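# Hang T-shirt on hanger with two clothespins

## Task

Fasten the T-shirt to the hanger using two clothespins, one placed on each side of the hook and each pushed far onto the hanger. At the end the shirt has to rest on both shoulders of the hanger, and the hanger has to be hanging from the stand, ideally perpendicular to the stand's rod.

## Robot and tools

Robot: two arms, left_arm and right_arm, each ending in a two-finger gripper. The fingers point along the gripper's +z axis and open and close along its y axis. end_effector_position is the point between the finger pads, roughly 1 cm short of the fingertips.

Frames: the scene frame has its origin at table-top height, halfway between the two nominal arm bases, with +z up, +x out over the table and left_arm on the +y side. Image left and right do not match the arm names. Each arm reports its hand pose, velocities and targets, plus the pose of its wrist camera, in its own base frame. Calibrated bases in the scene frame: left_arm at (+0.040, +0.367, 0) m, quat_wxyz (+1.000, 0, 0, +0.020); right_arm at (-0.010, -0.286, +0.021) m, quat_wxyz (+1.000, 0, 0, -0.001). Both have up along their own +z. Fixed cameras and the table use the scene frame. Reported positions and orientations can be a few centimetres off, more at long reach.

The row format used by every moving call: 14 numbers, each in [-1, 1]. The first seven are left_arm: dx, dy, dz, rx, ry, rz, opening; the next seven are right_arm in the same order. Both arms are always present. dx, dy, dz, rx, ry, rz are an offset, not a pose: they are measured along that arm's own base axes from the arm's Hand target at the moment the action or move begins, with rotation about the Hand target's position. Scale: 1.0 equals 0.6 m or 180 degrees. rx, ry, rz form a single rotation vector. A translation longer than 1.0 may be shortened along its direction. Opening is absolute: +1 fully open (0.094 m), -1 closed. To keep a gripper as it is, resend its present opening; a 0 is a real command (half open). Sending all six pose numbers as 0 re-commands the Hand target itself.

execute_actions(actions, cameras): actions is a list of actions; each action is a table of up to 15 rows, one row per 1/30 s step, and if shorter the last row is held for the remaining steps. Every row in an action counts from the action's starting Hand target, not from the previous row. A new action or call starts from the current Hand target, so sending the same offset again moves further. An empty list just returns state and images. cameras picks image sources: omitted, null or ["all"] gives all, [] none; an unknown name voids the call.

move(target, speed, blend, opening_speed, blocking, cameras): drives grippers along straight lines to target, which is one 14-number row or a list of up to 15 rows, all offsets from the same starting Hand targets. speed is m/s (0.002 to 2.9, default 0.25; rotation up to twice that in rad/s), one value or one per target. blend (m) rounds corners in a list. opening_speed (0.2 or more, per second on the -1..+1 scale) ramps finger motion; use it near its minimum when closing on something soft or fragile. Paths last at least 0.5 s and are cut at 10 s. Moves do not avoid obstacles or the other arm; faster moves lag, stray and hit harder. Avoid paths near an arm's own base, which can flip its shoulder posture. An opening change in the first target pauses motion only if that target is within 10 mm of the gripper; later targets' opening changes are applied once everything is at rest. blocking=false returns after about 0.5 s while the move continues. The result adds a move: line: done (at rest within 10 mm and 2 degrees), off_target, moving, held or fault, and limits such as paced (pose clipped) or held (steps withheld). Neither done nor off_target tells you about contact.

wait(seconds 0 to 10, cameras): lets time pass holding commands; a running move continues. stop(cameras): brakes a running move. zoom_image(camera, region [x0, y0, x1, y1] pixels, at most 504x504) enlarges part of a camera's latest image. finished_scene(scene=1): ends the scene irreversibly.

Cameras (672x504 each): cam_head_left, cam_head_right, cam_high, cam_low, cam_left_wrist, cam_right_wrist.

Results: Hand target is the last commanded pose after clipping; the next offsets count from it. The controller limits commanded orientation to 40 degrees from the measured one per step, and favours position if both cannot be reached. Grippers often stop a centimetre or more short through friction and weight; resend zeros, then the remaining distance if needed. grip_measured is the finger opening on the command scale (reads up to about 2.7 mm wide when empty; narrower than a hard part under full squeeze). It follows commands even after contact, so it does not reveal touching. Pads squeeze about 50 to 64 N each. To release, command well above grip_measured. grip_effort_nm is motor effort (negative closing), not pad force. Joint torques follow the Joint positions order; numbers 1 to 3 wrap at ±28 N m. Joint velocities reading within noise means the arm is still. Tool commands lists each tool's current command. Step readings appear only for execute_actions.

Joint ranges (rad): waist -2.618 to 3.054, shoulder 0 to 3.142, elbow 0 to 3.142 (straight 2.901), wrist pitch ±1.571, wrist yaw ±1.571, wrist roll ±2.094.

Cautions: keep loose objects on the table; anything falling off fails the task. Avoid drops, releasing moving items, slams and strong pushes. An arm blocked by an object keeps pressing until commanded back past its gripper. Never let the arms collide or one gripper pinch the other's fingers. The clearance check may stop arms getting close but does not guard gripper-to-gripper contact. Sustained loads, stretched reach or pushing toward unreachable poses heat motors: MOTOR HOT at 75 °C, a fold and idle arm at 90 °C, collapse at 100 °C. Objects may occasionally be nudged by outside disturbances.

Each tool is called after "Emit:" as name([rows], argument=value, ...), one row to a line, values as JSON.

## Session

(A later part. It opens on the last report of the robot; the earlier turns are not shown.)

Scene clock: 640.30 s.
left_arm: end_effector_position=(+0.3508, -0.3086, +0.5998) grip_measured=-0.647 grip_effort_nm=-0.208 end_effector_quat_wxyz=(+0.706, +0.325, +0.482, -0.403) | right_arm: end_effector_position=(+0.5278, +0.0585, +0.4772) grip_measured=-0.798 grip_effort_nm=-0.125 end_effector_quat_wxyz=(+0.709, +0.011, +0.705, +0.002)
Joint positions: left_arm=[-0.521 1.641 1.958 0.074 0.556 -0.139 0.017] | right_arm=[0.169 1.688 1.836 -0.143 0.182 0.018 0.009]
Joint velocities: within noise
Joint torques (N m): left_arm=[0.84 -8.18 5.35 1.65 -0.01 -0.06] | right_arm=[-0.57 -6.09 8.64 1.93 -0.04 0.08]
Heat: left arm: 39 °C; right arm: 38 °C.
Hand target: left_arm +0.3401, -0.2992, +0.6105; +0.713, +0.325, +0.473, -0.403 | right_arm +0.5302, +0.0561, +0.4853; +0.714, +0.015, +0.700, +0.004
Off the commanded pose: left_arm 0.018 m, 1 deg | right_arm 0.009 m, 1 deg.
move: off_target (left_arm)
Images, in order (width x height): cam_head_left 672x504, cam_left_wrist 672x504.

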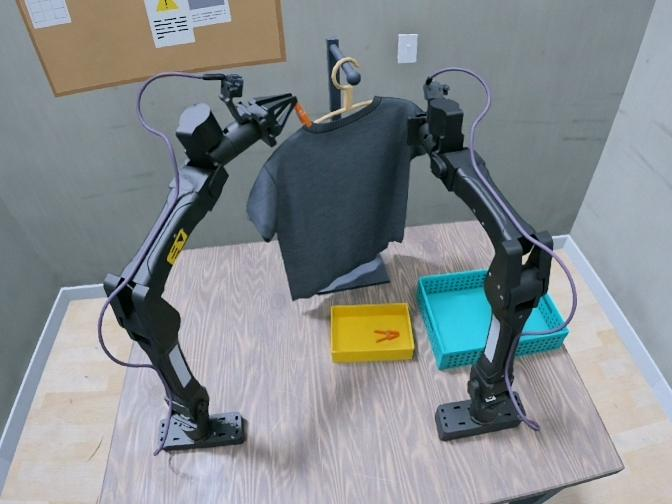

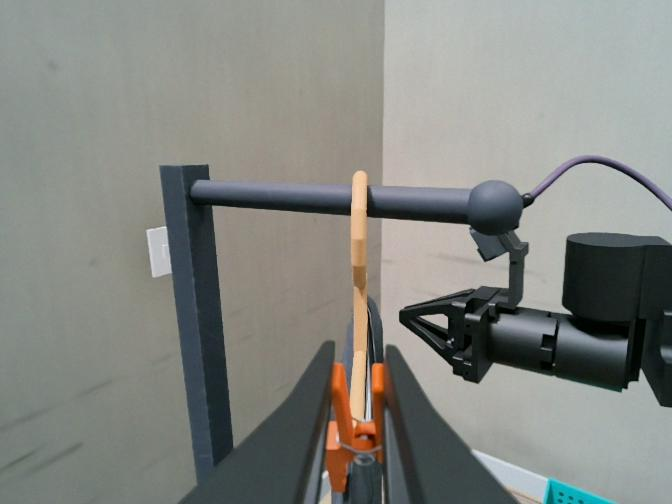

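Emit:
move(target=[0.02, -0.0117, -0.05, 0, 0, 0, -0.7, 0, 0, 0, 0, 0, 0, -0.8], speed=0.06, opening_speed=0.2, cameras=["cam_left_wrist", "cam_head_left", "cam_high"])

Emit:
zoom_image(camera="cam_left_wrist", region=[290, 364, 430, 504])

Emit:
zoom_image(camera="cam_high", region=[310, 50, 430, 170])

Emit:
zoom_image(camera="cam_head_left", region=[240, 50, 400, 180])

Scene clock: 653.97 s.
left_arm: end_effector_position=(+0.3656, -0.3172, +0.5614) grip_measured=-0.699 grip_effort_nm=-0.755 end_effector_quat_wxyz=(+0.697, +0.326, +0.495, -0.404) | right_arm: end_effector_position=(+0.5278, +0.0585, +0.4772) grip_measured=-0.798 grip_effort_nm=-0.120 end_effector_quat_wxyz=(+0.709, +0.011, +0.705, +0.002)
Joint positions: left_arm=[-0.521 1.633 1.805 0.187 0.557 -0.139 0.014] | right_arm=[0.169 1.688 1.836 -0.143 0.182 0.018 0.009]
Joint velocities: within noise
Joint torques (N m): left_arm=[0.61 -8.55 5.72 1.94 -0.06 -0.05] | right_arm=[-0.55 -6.12 8.65 1.96 -0.04 0.09]
Heat: left arm: 40 °C; right arm: 38 °C.
Hand target: left_arm +0.3521, -0.3062, +0.5805; +0.713, +0.325, +0.473, -0.403 | right_arm +0.5302, +0.0561, +0.4853; +0.714, +0.015, +0.700, +0.004
Off the commanded pose: left_arm 0.026 m, 3 deg | right_arm 0.009 m, 1 deg.
move: off_target (left_arm)
Images, in order (width x height): cam_head_left 672x504, cam_high 672x504, cam_left_wrist 672x504.

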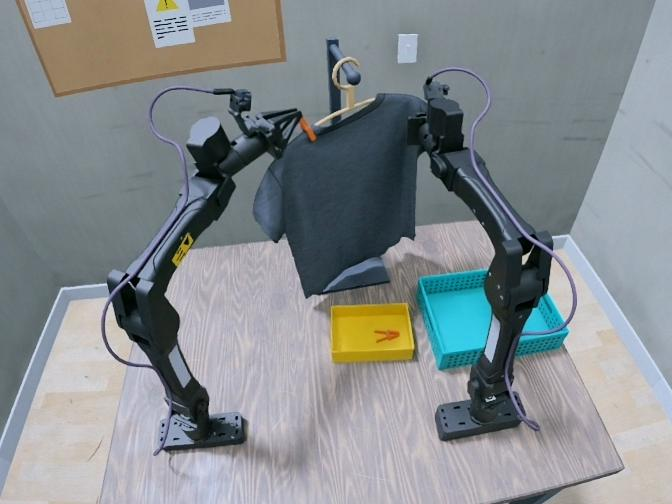

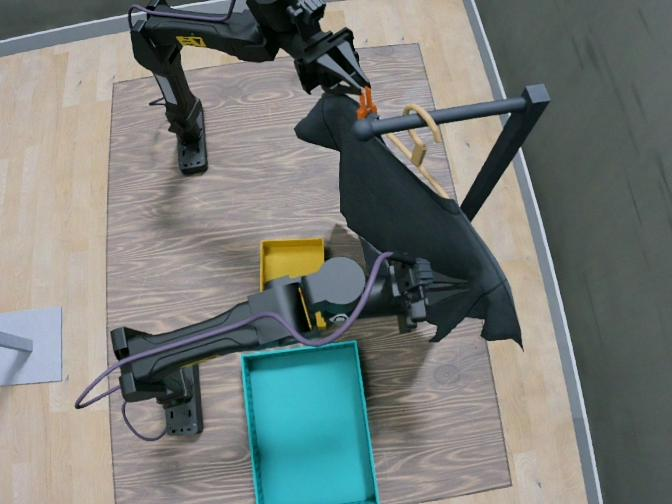

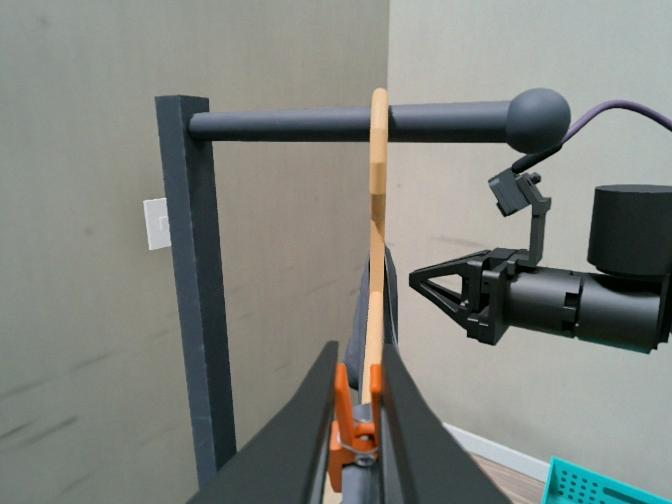

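Scaled by 3.600 from the camera's 672x504 image, which has a finer 960x720 frame.

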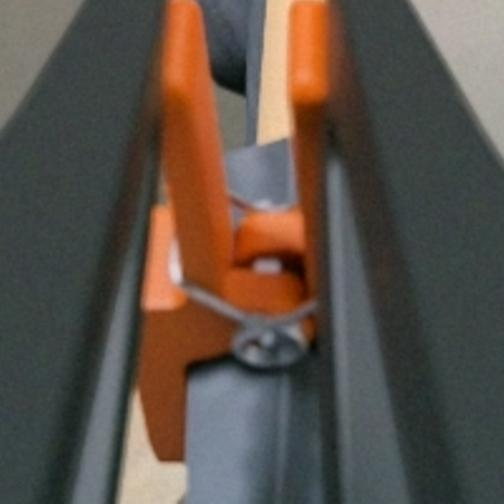

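Scaled by 4.200 from the camera's 672x504 image, which has a finer 960x720 frame.

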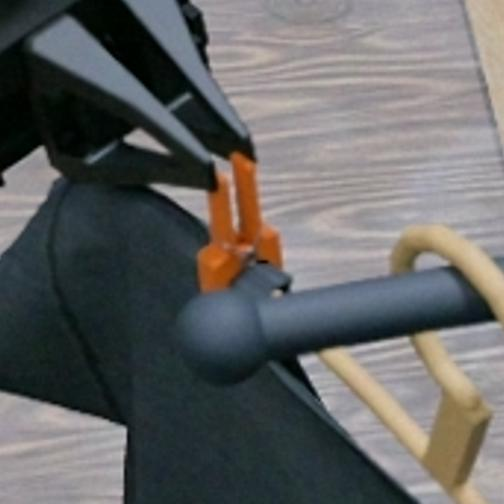

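Scaled by 3.150 from the camera's 672x504 image, which has a finer 960x720 frame.

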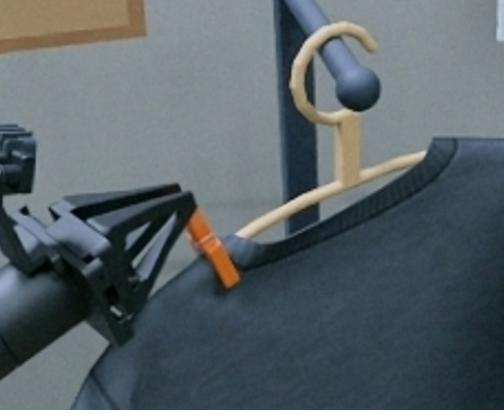

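Emit:
wait(seconds=0.1, cameras=["cam_head_left", "cam_head_right", "cam_left_wrist", "cam_high"])

Scene clock: 688.77 s.
left_arm: end_effector_position=(+0.3655, -0.3172, +0.5615) grip_measured=-0.700 grip_effort_nm=-0.759 end_effector_quat_wxyz=(+0.697, +0.326, +0.494, -0.404) | right_arm: end_effector_position=(+0.5278, +0.0585, +0.4772) grip_measured=-0.798 grip_effort_nm=-0.129 end_effector_quat_wxyz=(+0.709, +0.011, +0.705, +0.002)
Joint positions: left_arm=[-0.521 1.633 1.805 0.188 0.557 -0.139 0.014] | right_arm=[0.169 1.688 1.836 -0.143 0.182 0.018 0.009]
Joint velocities: left_arm=[-0.002 -0.012 0.002 -0.081 -0.007 -0.022 -0.005] | right_arm=[within noise]
Joint torques (N m): left_arm=[0.75 -8.59 5.82 1.95 -0.08 -0.01] | right_arm=[-0.53 -6.16 8.61 1.9 -0.01 0.08]
Heat: left arm: 39 °C; right arm: 38 °C.
Hand target: left_arm +0.3521, -0.3062, +0.5804; +0.713, +0.325, +0.473, -0.403 | right_arm +0.5302, +0.0561, +0.4853; +0.714, +0.015, +0.700, +0.004
Tool commands: left_gripper/opening=-0.7 right_gripper/opening=-0.8
Off the commanded pose: left_arm 0.026 m, 3 deg | right_arm 0.009 m, 1 deg.
wait: 0.10 s; at rest from the start
Images, in order (width x height): cam_head_left 672x504, cam_head_right 672x504, cam_high 672x504, cam_left_wrist 672x504.

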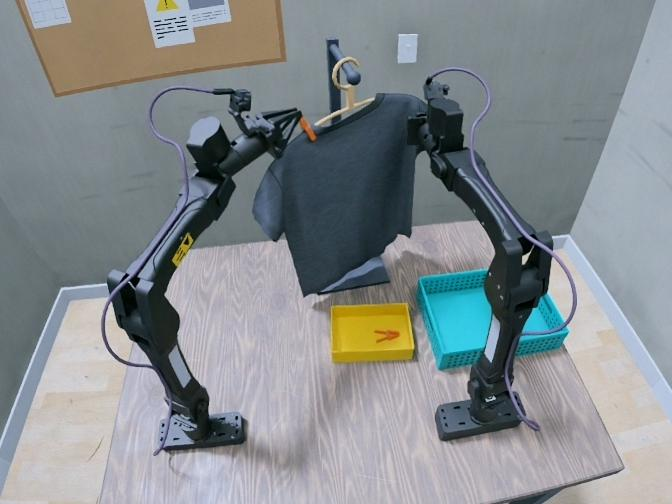

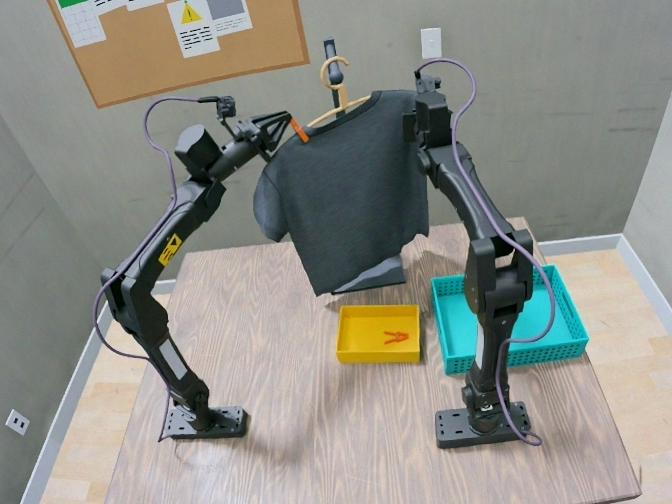

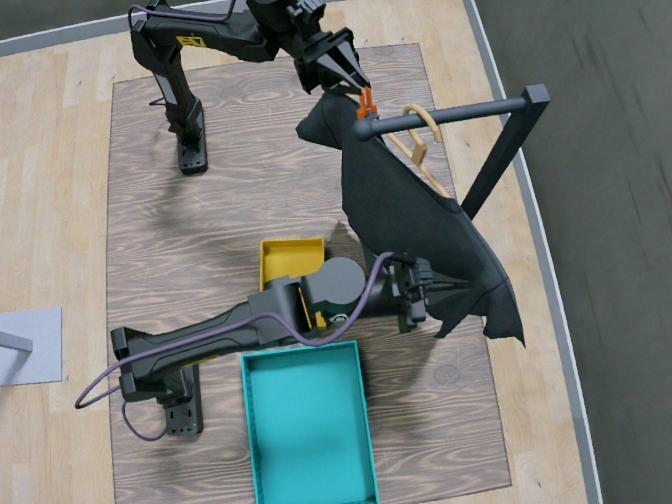

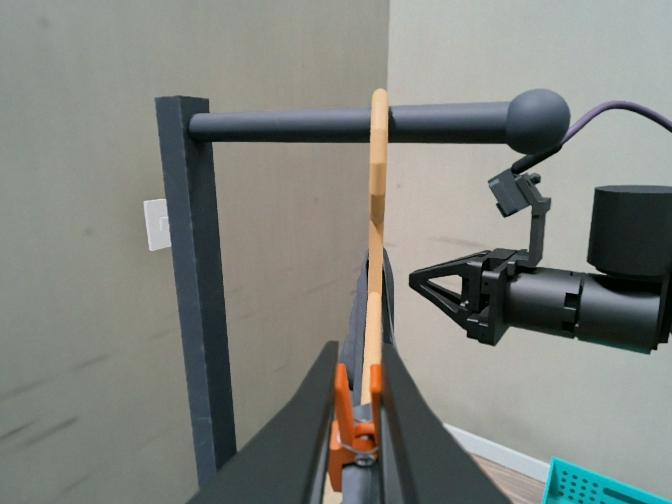

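Emit:
zoom_image(camera="cam_left_wrist", region=[276, 300, 446, 504])

Emit:
zoom_image(camera="cam_head_left", region=[230, 60, 430, 210])

Emit:
zoom_image(camera="cam_high", region=[290, 60, 470, 220])

Scaled by 2.471 from the camera's 672x504 image, which has a finer 960x720 frame.

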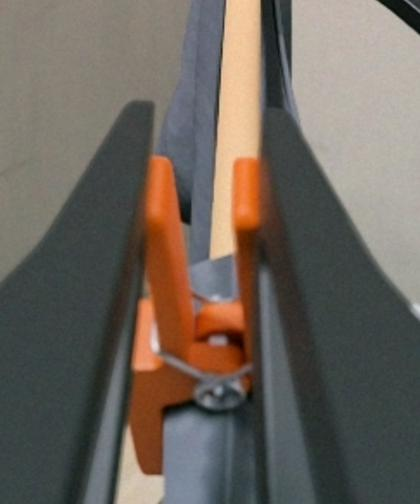

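Scaled by 2.520 from the camera's 672x504 image, which has a finer 960x720 frame.

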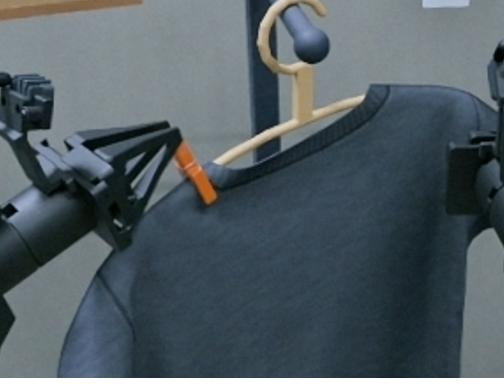

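Scaled by 2.800 from the camera's 672x504 image, which has a finer 960x720 frame.

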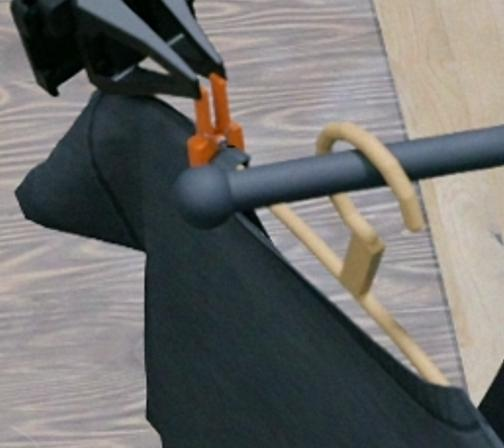

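Emit:
move(target=[0,0,0,0,0,0,0.0, 0,0,0,0,0,0,-0.8], opening_speed=0.3, cameras=["cam_head_left", "cam_high", "cam_left_wrist"])

Scene clock: 710.97 s.
left_arm: end_effector_position=(+0.3655, -0.3172, +0.5616) grip_measured=-0.002 grip_effort_nm=0.061 end_effector_quat_wxyz=(+0.698, +0.326, +0.494, -0.404) | right_arm: end_effector_position=(+0.5278, +0.0585, +0.4772) grip_measured=-0.798 grip_effort_nm=-0.129 end_effector_quat_wxyz=(+0.709, +0.011, +0.705, +0.002)
Joint positions: left_arm=[-0.521 1.633 1.805 0.188 0.557 -0.139 0.047] | right_arm=[0.169 1.688 1.836 -0.143 0.182 0.018 0.009]
Joint velocities: within noise
Joint torques (N m): left_arm=[0.58 -8.76 5.94 1.92 -0.1 -0.04] | right_arm=[-0.53 -6.23 8.61 1.92 -0.04 0.09]
Heat: left arm: 38 °C; right arm: 38 °C.
Hand target: left_arm +0.3521, -0.3062, +0.5805; +0.713, +0.325, +0.473, -0.403 | right_arm +0.5302, +0.0561, +0.4853; +0.714, +0.015, +0.700, +0.004
Off the commanded pose: left_arm 0.026 m, 3 deg | right_arm 0.009 m, 1 deg.
move: off_target (left_arm)
Images, in order (width x height): cam_head_left 672x504, cam_high 672x504, cam_left_wrist 672x504.

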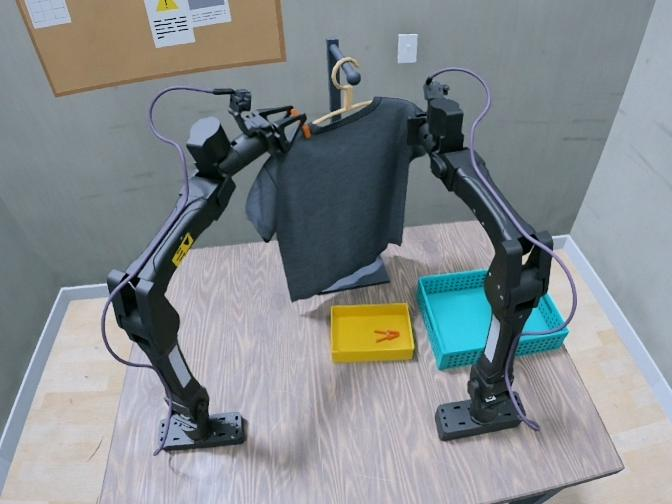

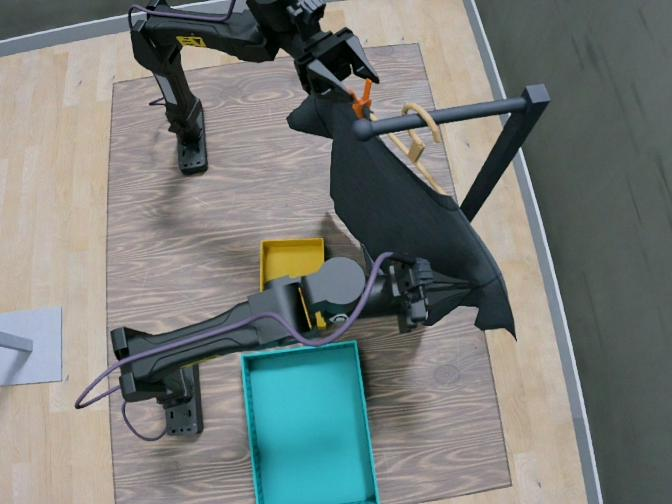

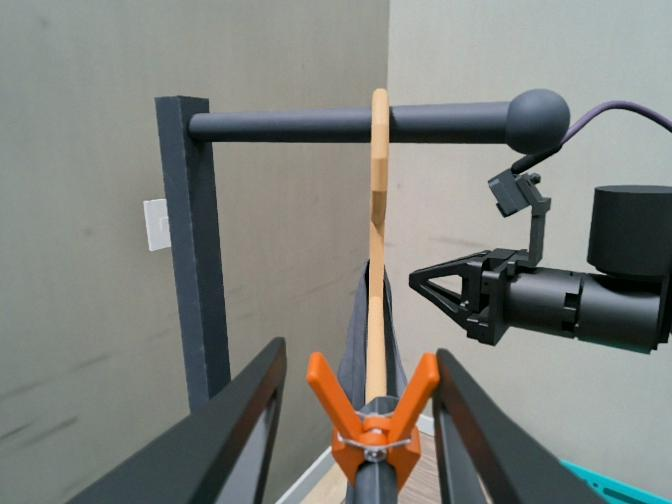

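Emit:
zoom_image(camera="cam_left_wrist", region=[256, 300, 496, 504])

Scaled by 2.100 from the camera's 672x504 image, which has a finer 960x720 frame.

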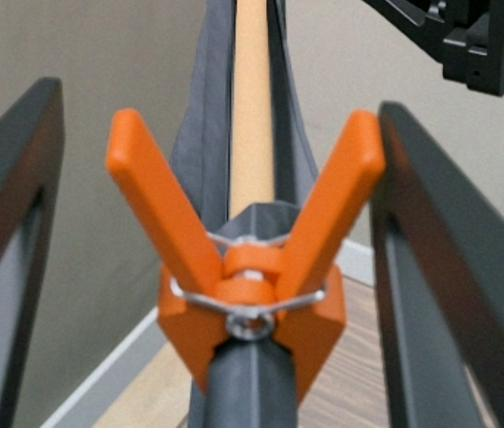

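Emit:
move([
  [-0.0083,0.0167,-0.003,0,0,0,0.2, 0,0,0,0,0,0,-0.8],
  [-0.0833,0.1667,-0.0167,0,0,0,0.2, 0,0,0,0,0,0,-0.8],
], speed=0.1, cameras=["cam_head_left", "cam_high", "cam_left_wrist"])

Scene clock: 723.80 s.
left_arm: end_effector_position=(+0.3117, -0.2107, +0.5619) grip_measured=+0.197 grip_effort_nm=0.066 end_effector_quat_wxyz=(+0.703, +0.322, +0.487, -0.406) | right_arm: end_effector_position=(+0.5278, +0.0585, +0.4772) grip_measured=-0.798 grip_effort_nm=-0.125 end_effector_quat_wxyz=(+0.709, +0.011, +0.705, +0.002)
Joint positions: left_arm=[-0.251 1.3 1.467 0.306 0.798 -0.291 0.056] | right_arm=[0.169 1.688 1.836 -0.143 0.182 0.018 0.009]
Joint velocities: within noise
Joint torques (N m): left_arm=[0.9 -4.93 5.39 1.7 -0.1 -0.02] | right_arm=[-0.55 -6.24 8.53 1.93 -0.01 0.08]
Heat: left arm: 38 °C; right arm: 38 °C.
Hand target: left_arm +0.3021, -0.2063, +0.5704; +0.713, +0.325, +0.473, -0.403 | right_arm +0.5302, +0.0561, +0.4853; +0.714, +0.015, +0.700, +0.004
Off the commanded pose: left_arm 0.014 m, 2 deg | right_arm 0.009 m, 1 deg.
move: off_target (left_arm)
Images, in order (width x height): cam_head_left 672x504, cam_high 672x504, cam_left_wrist 672x504.

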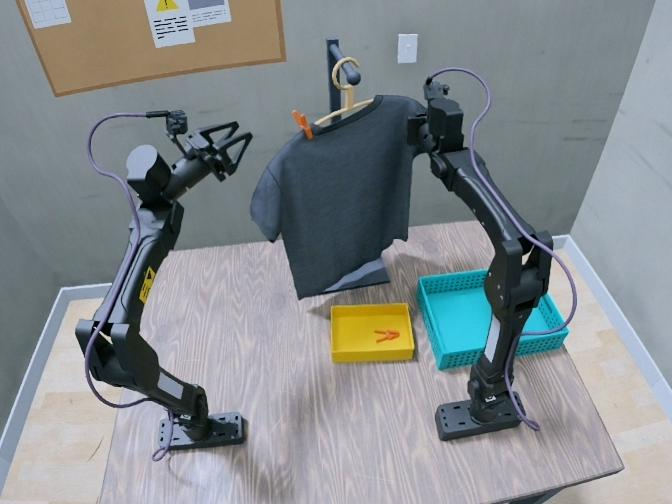

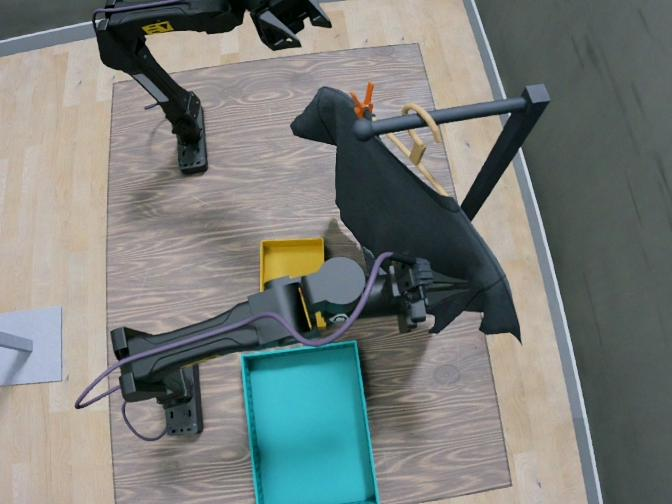

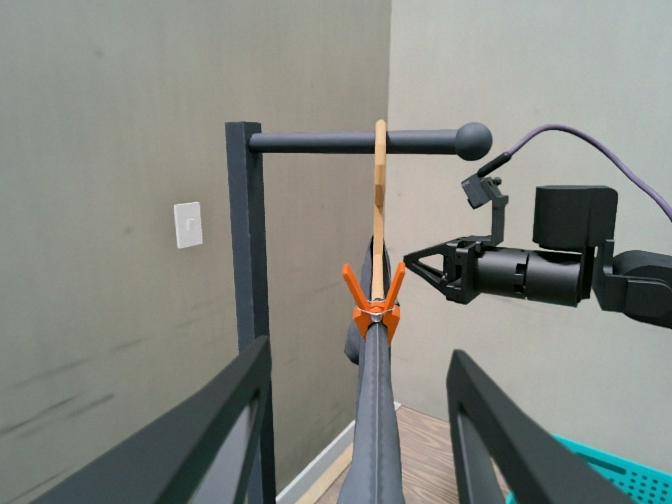

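Emit:
move([
  [-0.09,0.06,-0.03,0,0,0,-0.5, -0.28,0,0,0,0,0,-0.8],
  [-0.09,-0.06,-0.12,0.0372,0.1143,0.3466,-0.8, -0.28,0,0,0,0,0,-0.8],
], speed=0.15, cameras=["cam_head_left", "cam_high", "cam_left_wrist", "cam_right_wrist"])

Scene clock: 749.13 s.
left_arm: end_effector_position=(+0.2504, -0.2438, +0.4909) grip_measured=-0.797 grip_effort_nm=-0.203 end_effector_quat_wxyz=(+0.706, +0.008, +0.708, +0.005) | right_arm: end_effector_position=(+0.3644, +0.0552, +0.4892) grip_measured=-0.798 grip_effort_nm=-0.125 end_effector_quat_wxyz=(+0.717, +0.015, +0.697, +0.004)
Joint positions: left_arm=[-1.286 1.338 1.577 -0.245 -1.281 0.012 0.01] | right_arm=[0.297 1.123 1.403 -0.249 0.313 0.019 0.009]
Joint velocities: within noise
Joint torques (N m): left_arm=[-0.65 -3.08 8.09 1.38 -0.2 0] | right_arm=[0.43 -2.81 5.01 1.82 0.09 0.05]
Heat: left arm: 36 °C; right arm: 38 °C.
Hand target: left_arm +0.2481, -0.2422, +0.4984; +0.707, +0.000, +0.707, +0.000 | right_arm +0.3623, +0.0560, +0.4852; +0.714, +0.015, +0.700, +0.004
Off the commanded pose: left_arm 0.008 m, 1 deg | right_arm 0.005 m, 1 deg.
move: done
Images, in order (width x height): cam_head_left 672x504, cam_high 672x504, cam_left_wrist 672x504, cam_right_wrist 672x504.

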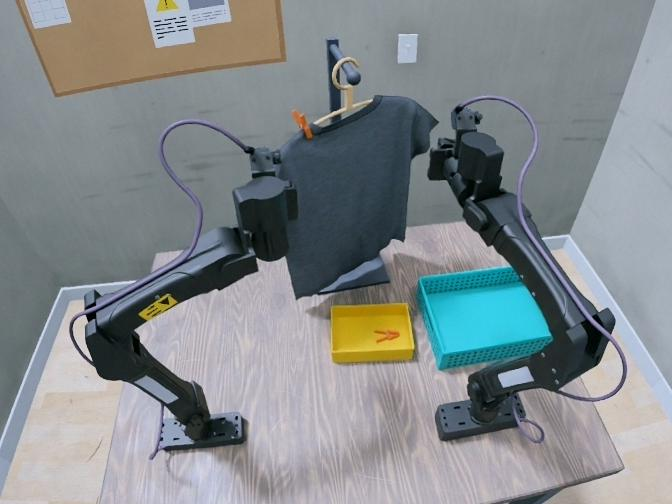

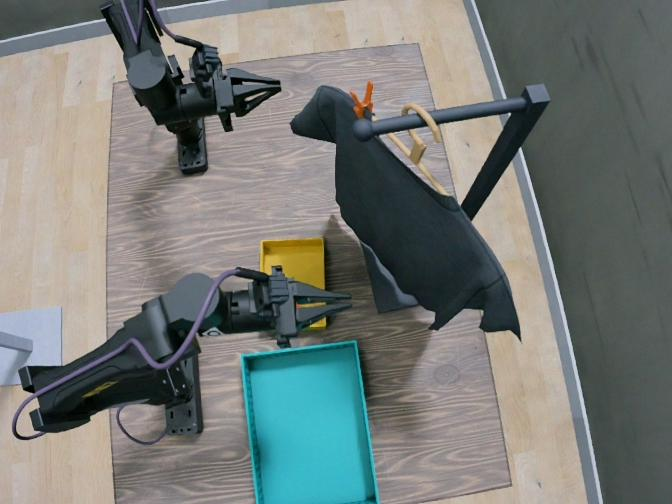

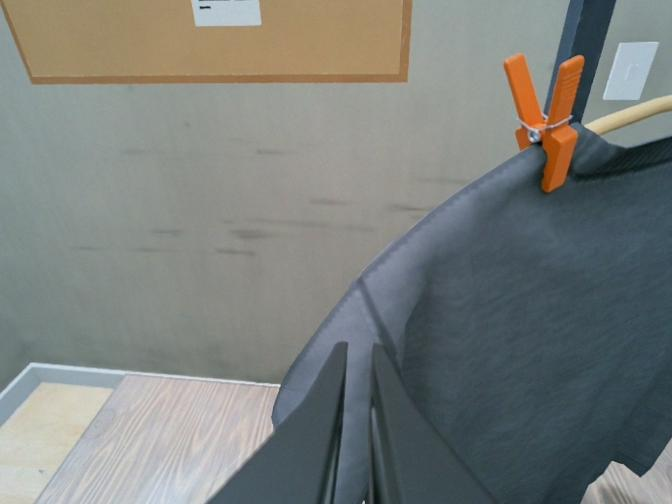

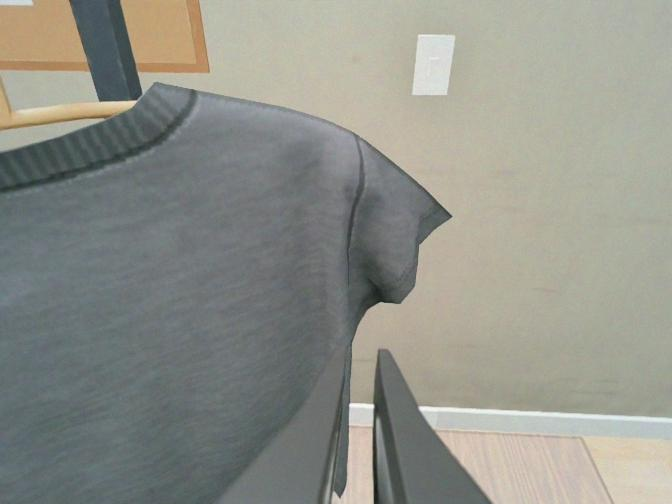

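Emit:
move([
  [0.07,-0.053,0.0,0,0,0,-0.8, -0.0872,0.0733,-0.2753,-0.1968,0.1947,0.1960,-0.4],
  [0.195,-0.058,0.0,0,0,0,-0.8, -0.1372,0.2150,-0.6087,-0.3936,0.3893,0.3920,0.0],
], speed=0.35, blend=[0.03, 0], cameras=["cam_head_left", "cam_high", "cam_left_wrist", "cam_right_wrist"])

Scene clock: 767.87 s.
left_arm: end_effector_position=(+0.3631, -0.2775, +0.4881) grip_measured=-0.797 grip_effort_nm=-0.203 end_effector_quat_wxyz=(+0.701, +0.010, +0.713, +0.013) | right_arm: end_effector_position=(+0.2764, +0.1815, +0.1163) grip_measured=-0.002 grip_effort_nm=0.056 end_effector_quat_wxyz=(+0.004, +0.704, -0.710, -0.001)
Joint positions: left_arm=[-0.987 1.636 1.852 -0.246 -0.991 0.007 0.01] | right_arm=[0.578 1.804 1.521 -1.297 -0.001 -0.984 0.047]
Joint velocities: within noise
Joint torques (N m): left_arm=[0.5 -5.6 8.4 1.78 0.08 -0.06] | right_arm=[0.2 -6.31 7.2 0.16 0.04 -0.04]
Heat: left arm: 37 °C; right arm: 37 °C.
Hand target: left_arm +0.3651, -0.2771, +0.4985; +0.707, +0.000, +0.707, +0.000 | right_arm +0.2800, +0.1850, +0.1199; +0.001, +0.707, -0.707, +0.000
Off the commanded pose: left_arm 0.011 m, 2 deg | right_arm 0.006 m, 1 deg.
move: off_target (left_arm)
Images, in order (width x height): cam_head_left 672x504, cam_high 672x504, cam_left_wrist 672x504, cam_right_wrist 672x504.

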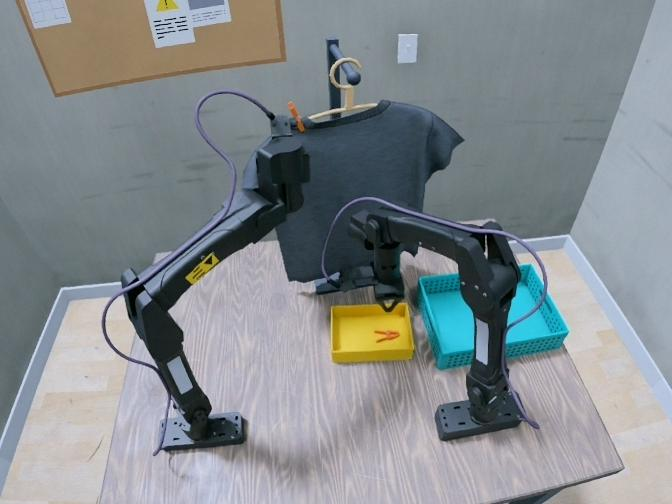

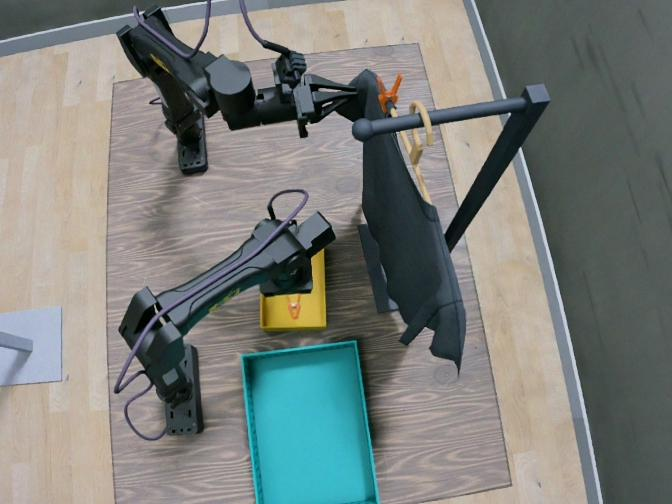

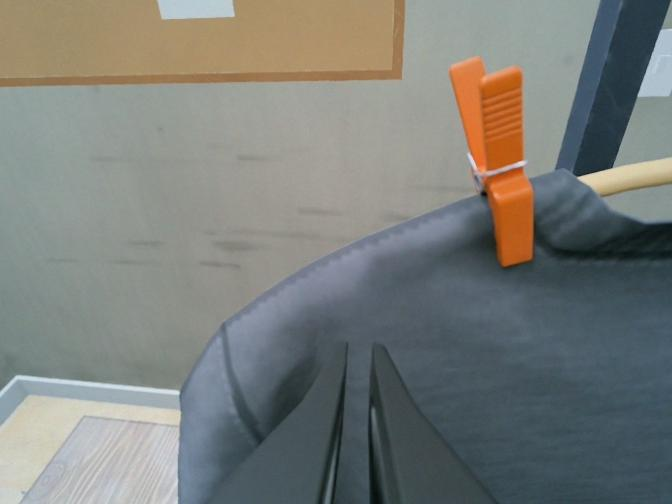

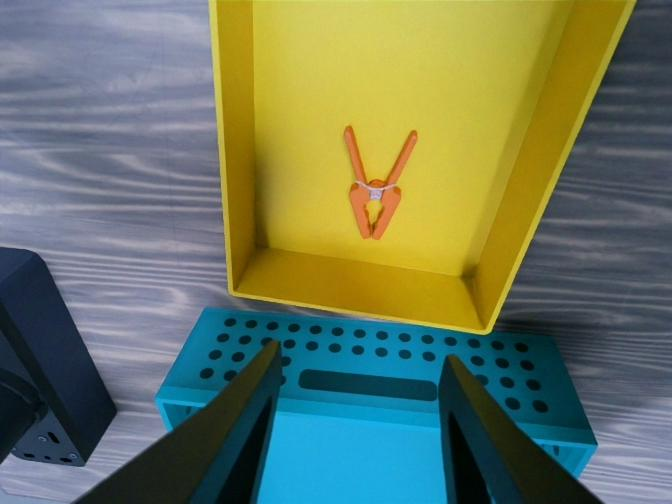

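Emit:
move(target=[0.1,-0.0033,0.0,0,0,0,-0.8, 0.006,0.065,-0.1188,0,0,0,0.0], speed=0.06, cameras=["cam_head_left", "cam_high", "cam_left_wrist", "cam_right_wrist"])

Scene clock: 784.03 s.
left_arm: end_effector_position=(+0.4232, -0.2797, +0.4922) grip_measured=-0.797 grip_effort_nm=-0.198 end_effector_quat_wxyz=(+0.705, +0.003, +0.709, +0.007) | right_arm: end_effector_position=(+0.2863, +0.2236, +0.0572) grip_measured=-0.002 grip_effort_nm=0.051 end_effector_quat_wxyz=(-0.009, +0.707, -0.707, +0.001)
Joint positions: left_arm=[-0.856 1.796 2.043 -0.256 -0.86 0.007 0.01] | right_arm=[0.66 1.934 1.455 -1.073 -0.001 -0.911 0.047]
Joint velocities: within noise
Joint torques (N m): left_arm=[0.47 -6.57 8.36 1.68 0.05 -0.08] | right_arm=[0.29 -6.8 4.29 0.32 0.02 0.06]
Heat: left arm: 37 °C; right arm: 36 °C.
Hand target: left_arm +0.4251, -0.2791, +0.4984; +0.707, +0.000, +0.707, +0.000 | right_arm +0.2835, +0.2241, +0.0487; +0.001, +0.707, -0.707, +0.000
Off the commanded pose: left_arm 0.007 m, 1 deg | right_arm 0.009 m, 1 deg.
move: done
Images, in order (width x height): cam_head_left 672x504, cam_high 672x504, cam_left_wrist 672x504, cam_right_wrist 672x504.

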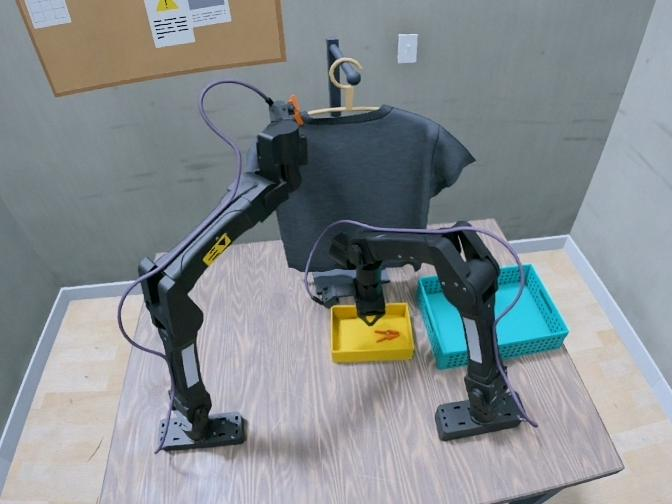

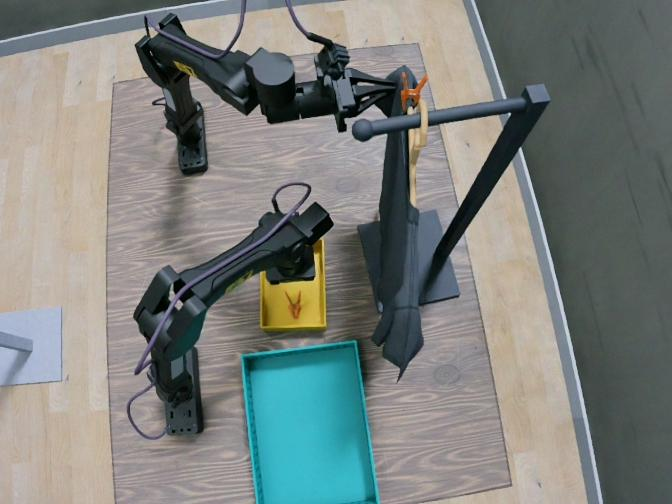

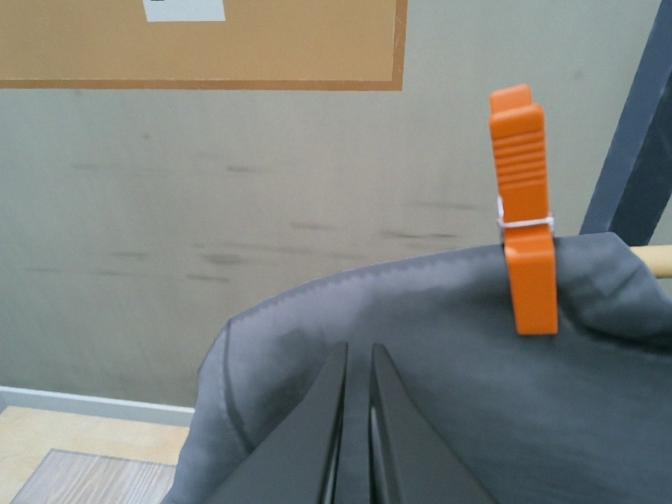

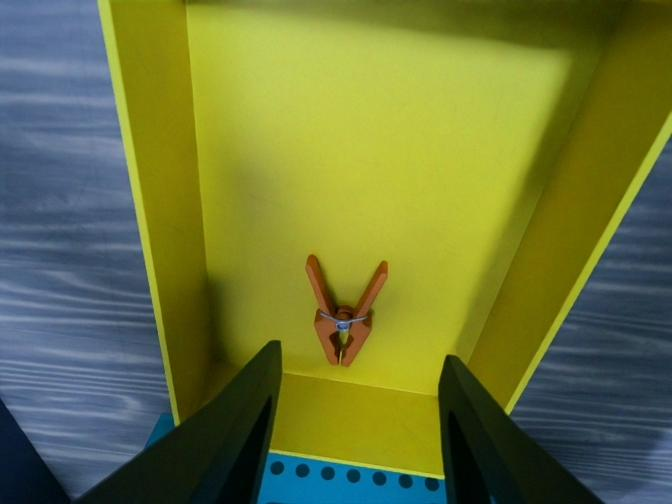

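Emit:
move(target=[0.075,-0.002,0.0,0,0,0,-0.8, -0.0117,-0.0085,-0.0703,0,0,0,0.0], speed=0.05, cameras=["cam_high", "cam_left_wrist", "cam_right_wrist"])

Scene clock: 795.70 s.
left_arm: end_effector_position=(+0.4682, -0.2807, +0.4936) grip_measured=-0.797 grip_effort_nm=-0.198 end_effector_quat_wxyz=(+0.705, +0.003, +0.709, +0.006) | right_arm: end_effector_position=(+0.2804, +0.2190, +0.0152) grip_measured=-0.002 grip_effort_nm=0.046 end_effector_quat_wxyz=(-0.009, +0.707, -0.707, +0.001)
Joint positions: left_arm=[-0.773 1.953 2.262 -0.315 -0.778 0.007 0.01] | right_arm=[0.66 1.957 1.311 -0.906 -0.001 -0.91 0.047]
Joint velocities: within noise
Joint torques (N m): left_arm=[0.53 -7.43 8.13 1.7 0.07 -0.04] | right_arm=[0.4 -6.63 4.18 0.35 0.01 0.07]
Heat: left arm: 37 °C; right arm: 35 °C.
Hand target: left_arm +0.4701, -0.2802, +0.4984; +0.707, +0.000, +0.707, +0.000 | right_arm +0.2765, +0.2190, +0.0065; +0.001, +0.707, -0.707, +0.000
Off the commanded pose: left_arm 0.005 m, 1 deg | right_arm 0.010 m, 1 deg.
move: done
Images, in order (width x height): cam_high 672x504, cam_left_wrist 672x504, cam_right_wrist 672x504.

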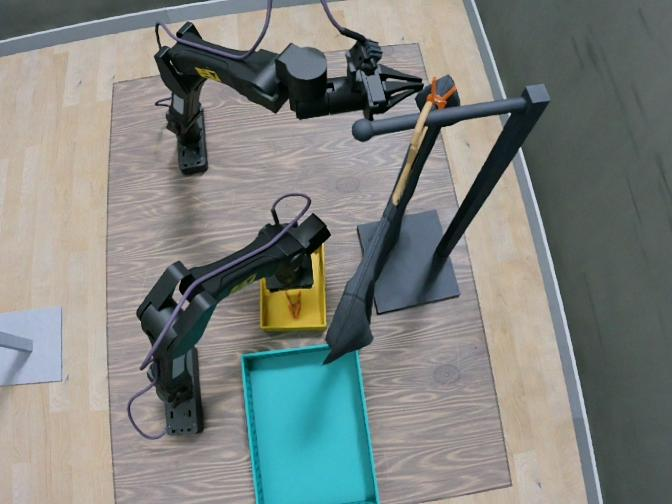

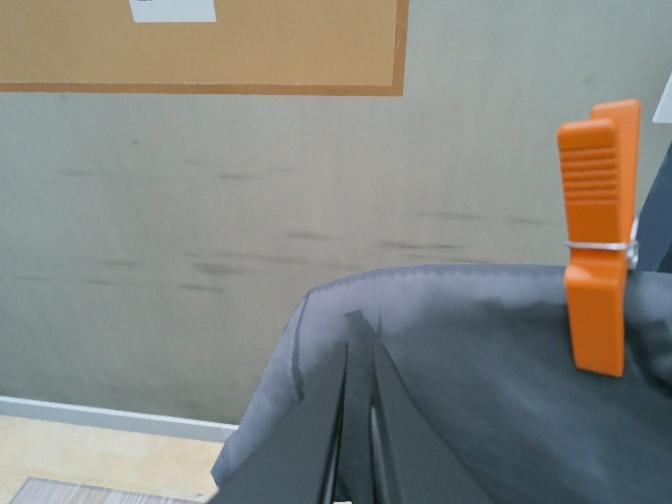

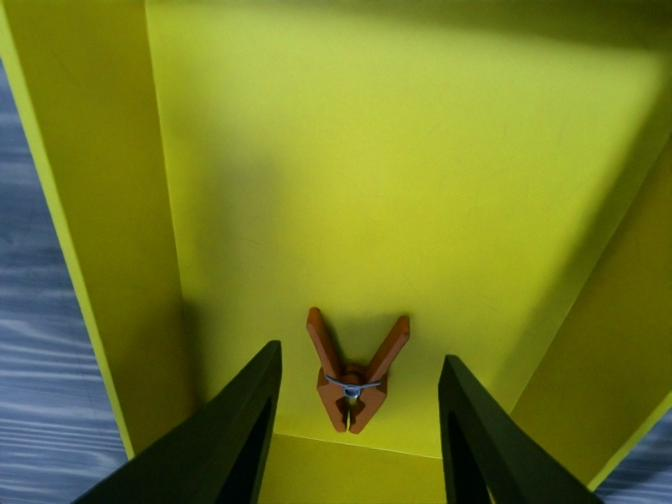

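Emit:
move(target=[0,0,0,0,0,0,-0.8, -0.0033,-0.01,-0.0267,0,0,0,0.0], speed=0.05, cameras=["cam_high", "cam_right_wrist"])

Scene clock: 810.30 s.
left_arm: end_effector_position=(+0.4682, -0.2809, +0.4931) grip_measured=-0.797 grip_effort_nm=-0.203 end_effector_quat_wxyz=(+0.705, +0.004, +0.710, +0.006) | right_arm: end_effector_position=(+0.2767, +0.2161, -0.0009) grip_measured=-0.002 grip_effort_nm=0.046 end_effector_quat_wxyz=(-0.010, +0.707, -0.707, +0.001)
Joint positions: left_arm=[-0.773 1.953 2.262 -0.318 -0.777 0.007 0.01] | right_arm=[0.66 1.967 1.254 -0.839 -0.001 -0.91 0.047]
Joint velocities: within noise
Joint torques (N m): left_arm=[0.44 -7.54 8.27 1.71 0.1 -0.08] | right_arm=[-0.28 -6.46 3.9 0.4 0.01 -0.06]
Heat: left arm: 37 °C; right arm: 34 °C.
Hand target: left_arm +0.4701, -0.2803, +0.4984; +0.707, +0.001, +0.707, +0.000 | right_arm +0.2745, +0.2130, -0.0095; +0.001, +0.707, -0.707, +0.000
Off the commanded pose: left_arm 0.006 m, 1 deg | right_arm 0.009 m, 1 deg.
move: done
Images, in order (width x height): cam_high 672x504, cam_right_wrist 672x504.

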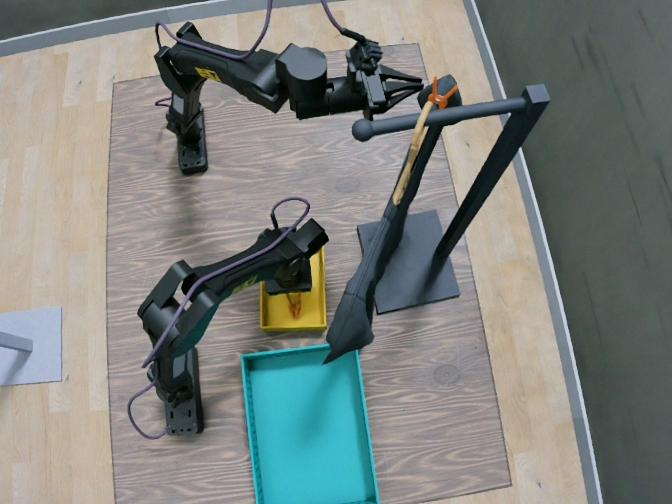

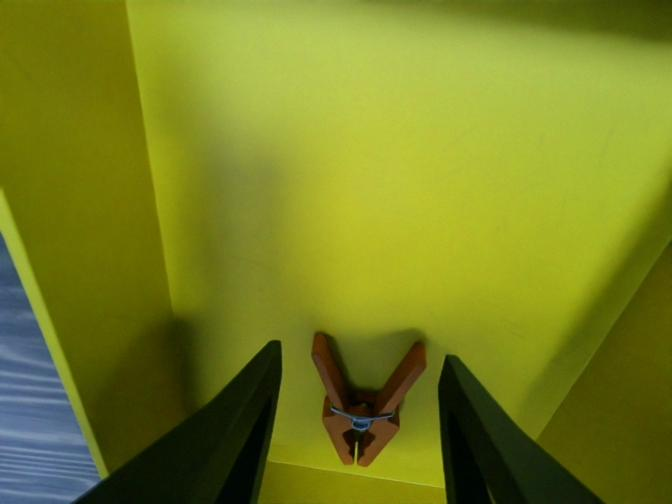

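Emit:
zoom_image(camera="cam_right_wrist", region=[160, 200, 580, 504])

Scaled by 1.200 from the camera's 672x504 image, which has a finer 960x720 frame.

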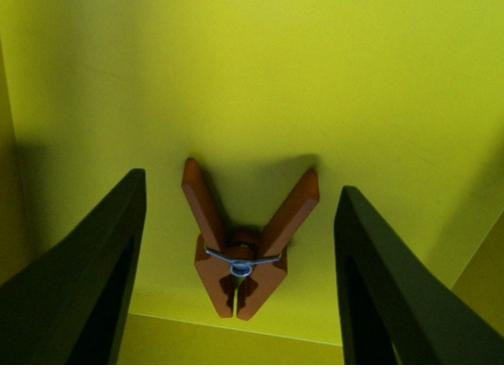

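Emit:
move(target=[0,0,0,0,0,0,-0.8, 0.005,-0.02,-0.02,0,0,0,0.0], speed=0.05, cameras=["cam_right_wrist"])

Emit:
zoom_image(camera="cam_right_wrist", region=[160, 200, 580, 504])

Scene clock: 833.57 s.
left_arm: end_effector_position=(+0.4682, -0.2809, +0.4931) grip_measured=-0.797 grip_effort_nm=-0.203 end_effector_quat_wxyz=(+0.705, +0.004, +0.710, +0.006) | right_arm: end_effector_position=(+0.2798, +0.2051, -0.0126) grip_measured=-0.002 grip_effort_nm=0.051 end_effector_quat_wxyz=(-0.010, +0.707, -0.707, +0.002)
Joint positions: left_arm=[-0.773 1.953 2.262 -0.318 -0.777 0.007 0.01] | right_arm=[0.629 1.973 1.211 -0.788 0 -0.942 0.047]
Joint velocities: within noise
Joint torques (N m): left_arm=[0.54 -7.56 8.44 1.72 0.08 -0.06] | right_arm=[-0.47 -6.35 3.79 0.33 0.03 -0.05]
Heat: left arm: 37 °C; right arm: 34 °C.
Hand target: left_arm +0.4701, -0.2802, +0.4984; +0.707, +0.000, +0.707, +0.000 | right_arm +0.2775, +0.2009, -0.0216; +0.001, +0.707, -0.707, +0.000
Off the commanded pose: left_arm 0.006 m, 1 deg | right_arm 0.010 m, 1 deg.
move: done
Images, in order (width x height): cam_right_wrist 672x504.

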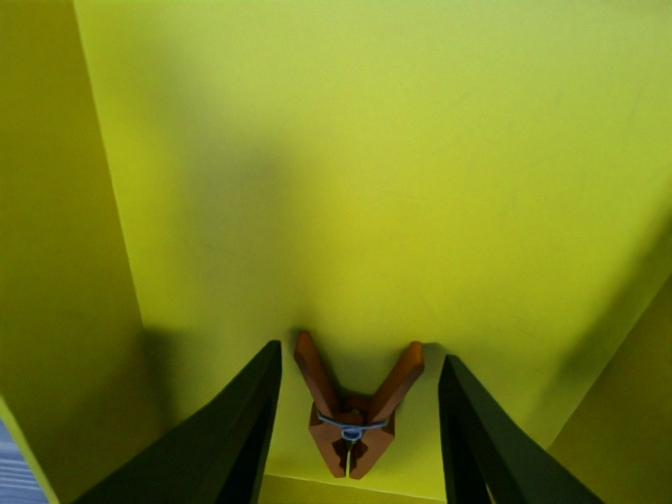

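Scaled by 1.200 from the camera's 672x504 image, which has a finer 960x720 frame.

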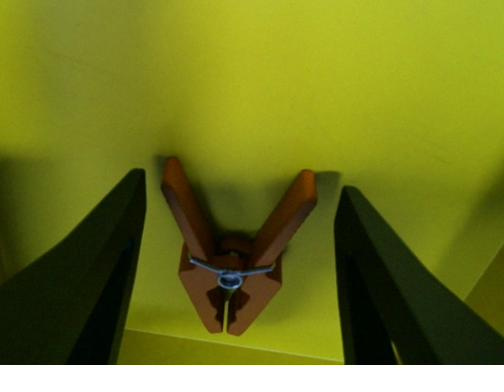

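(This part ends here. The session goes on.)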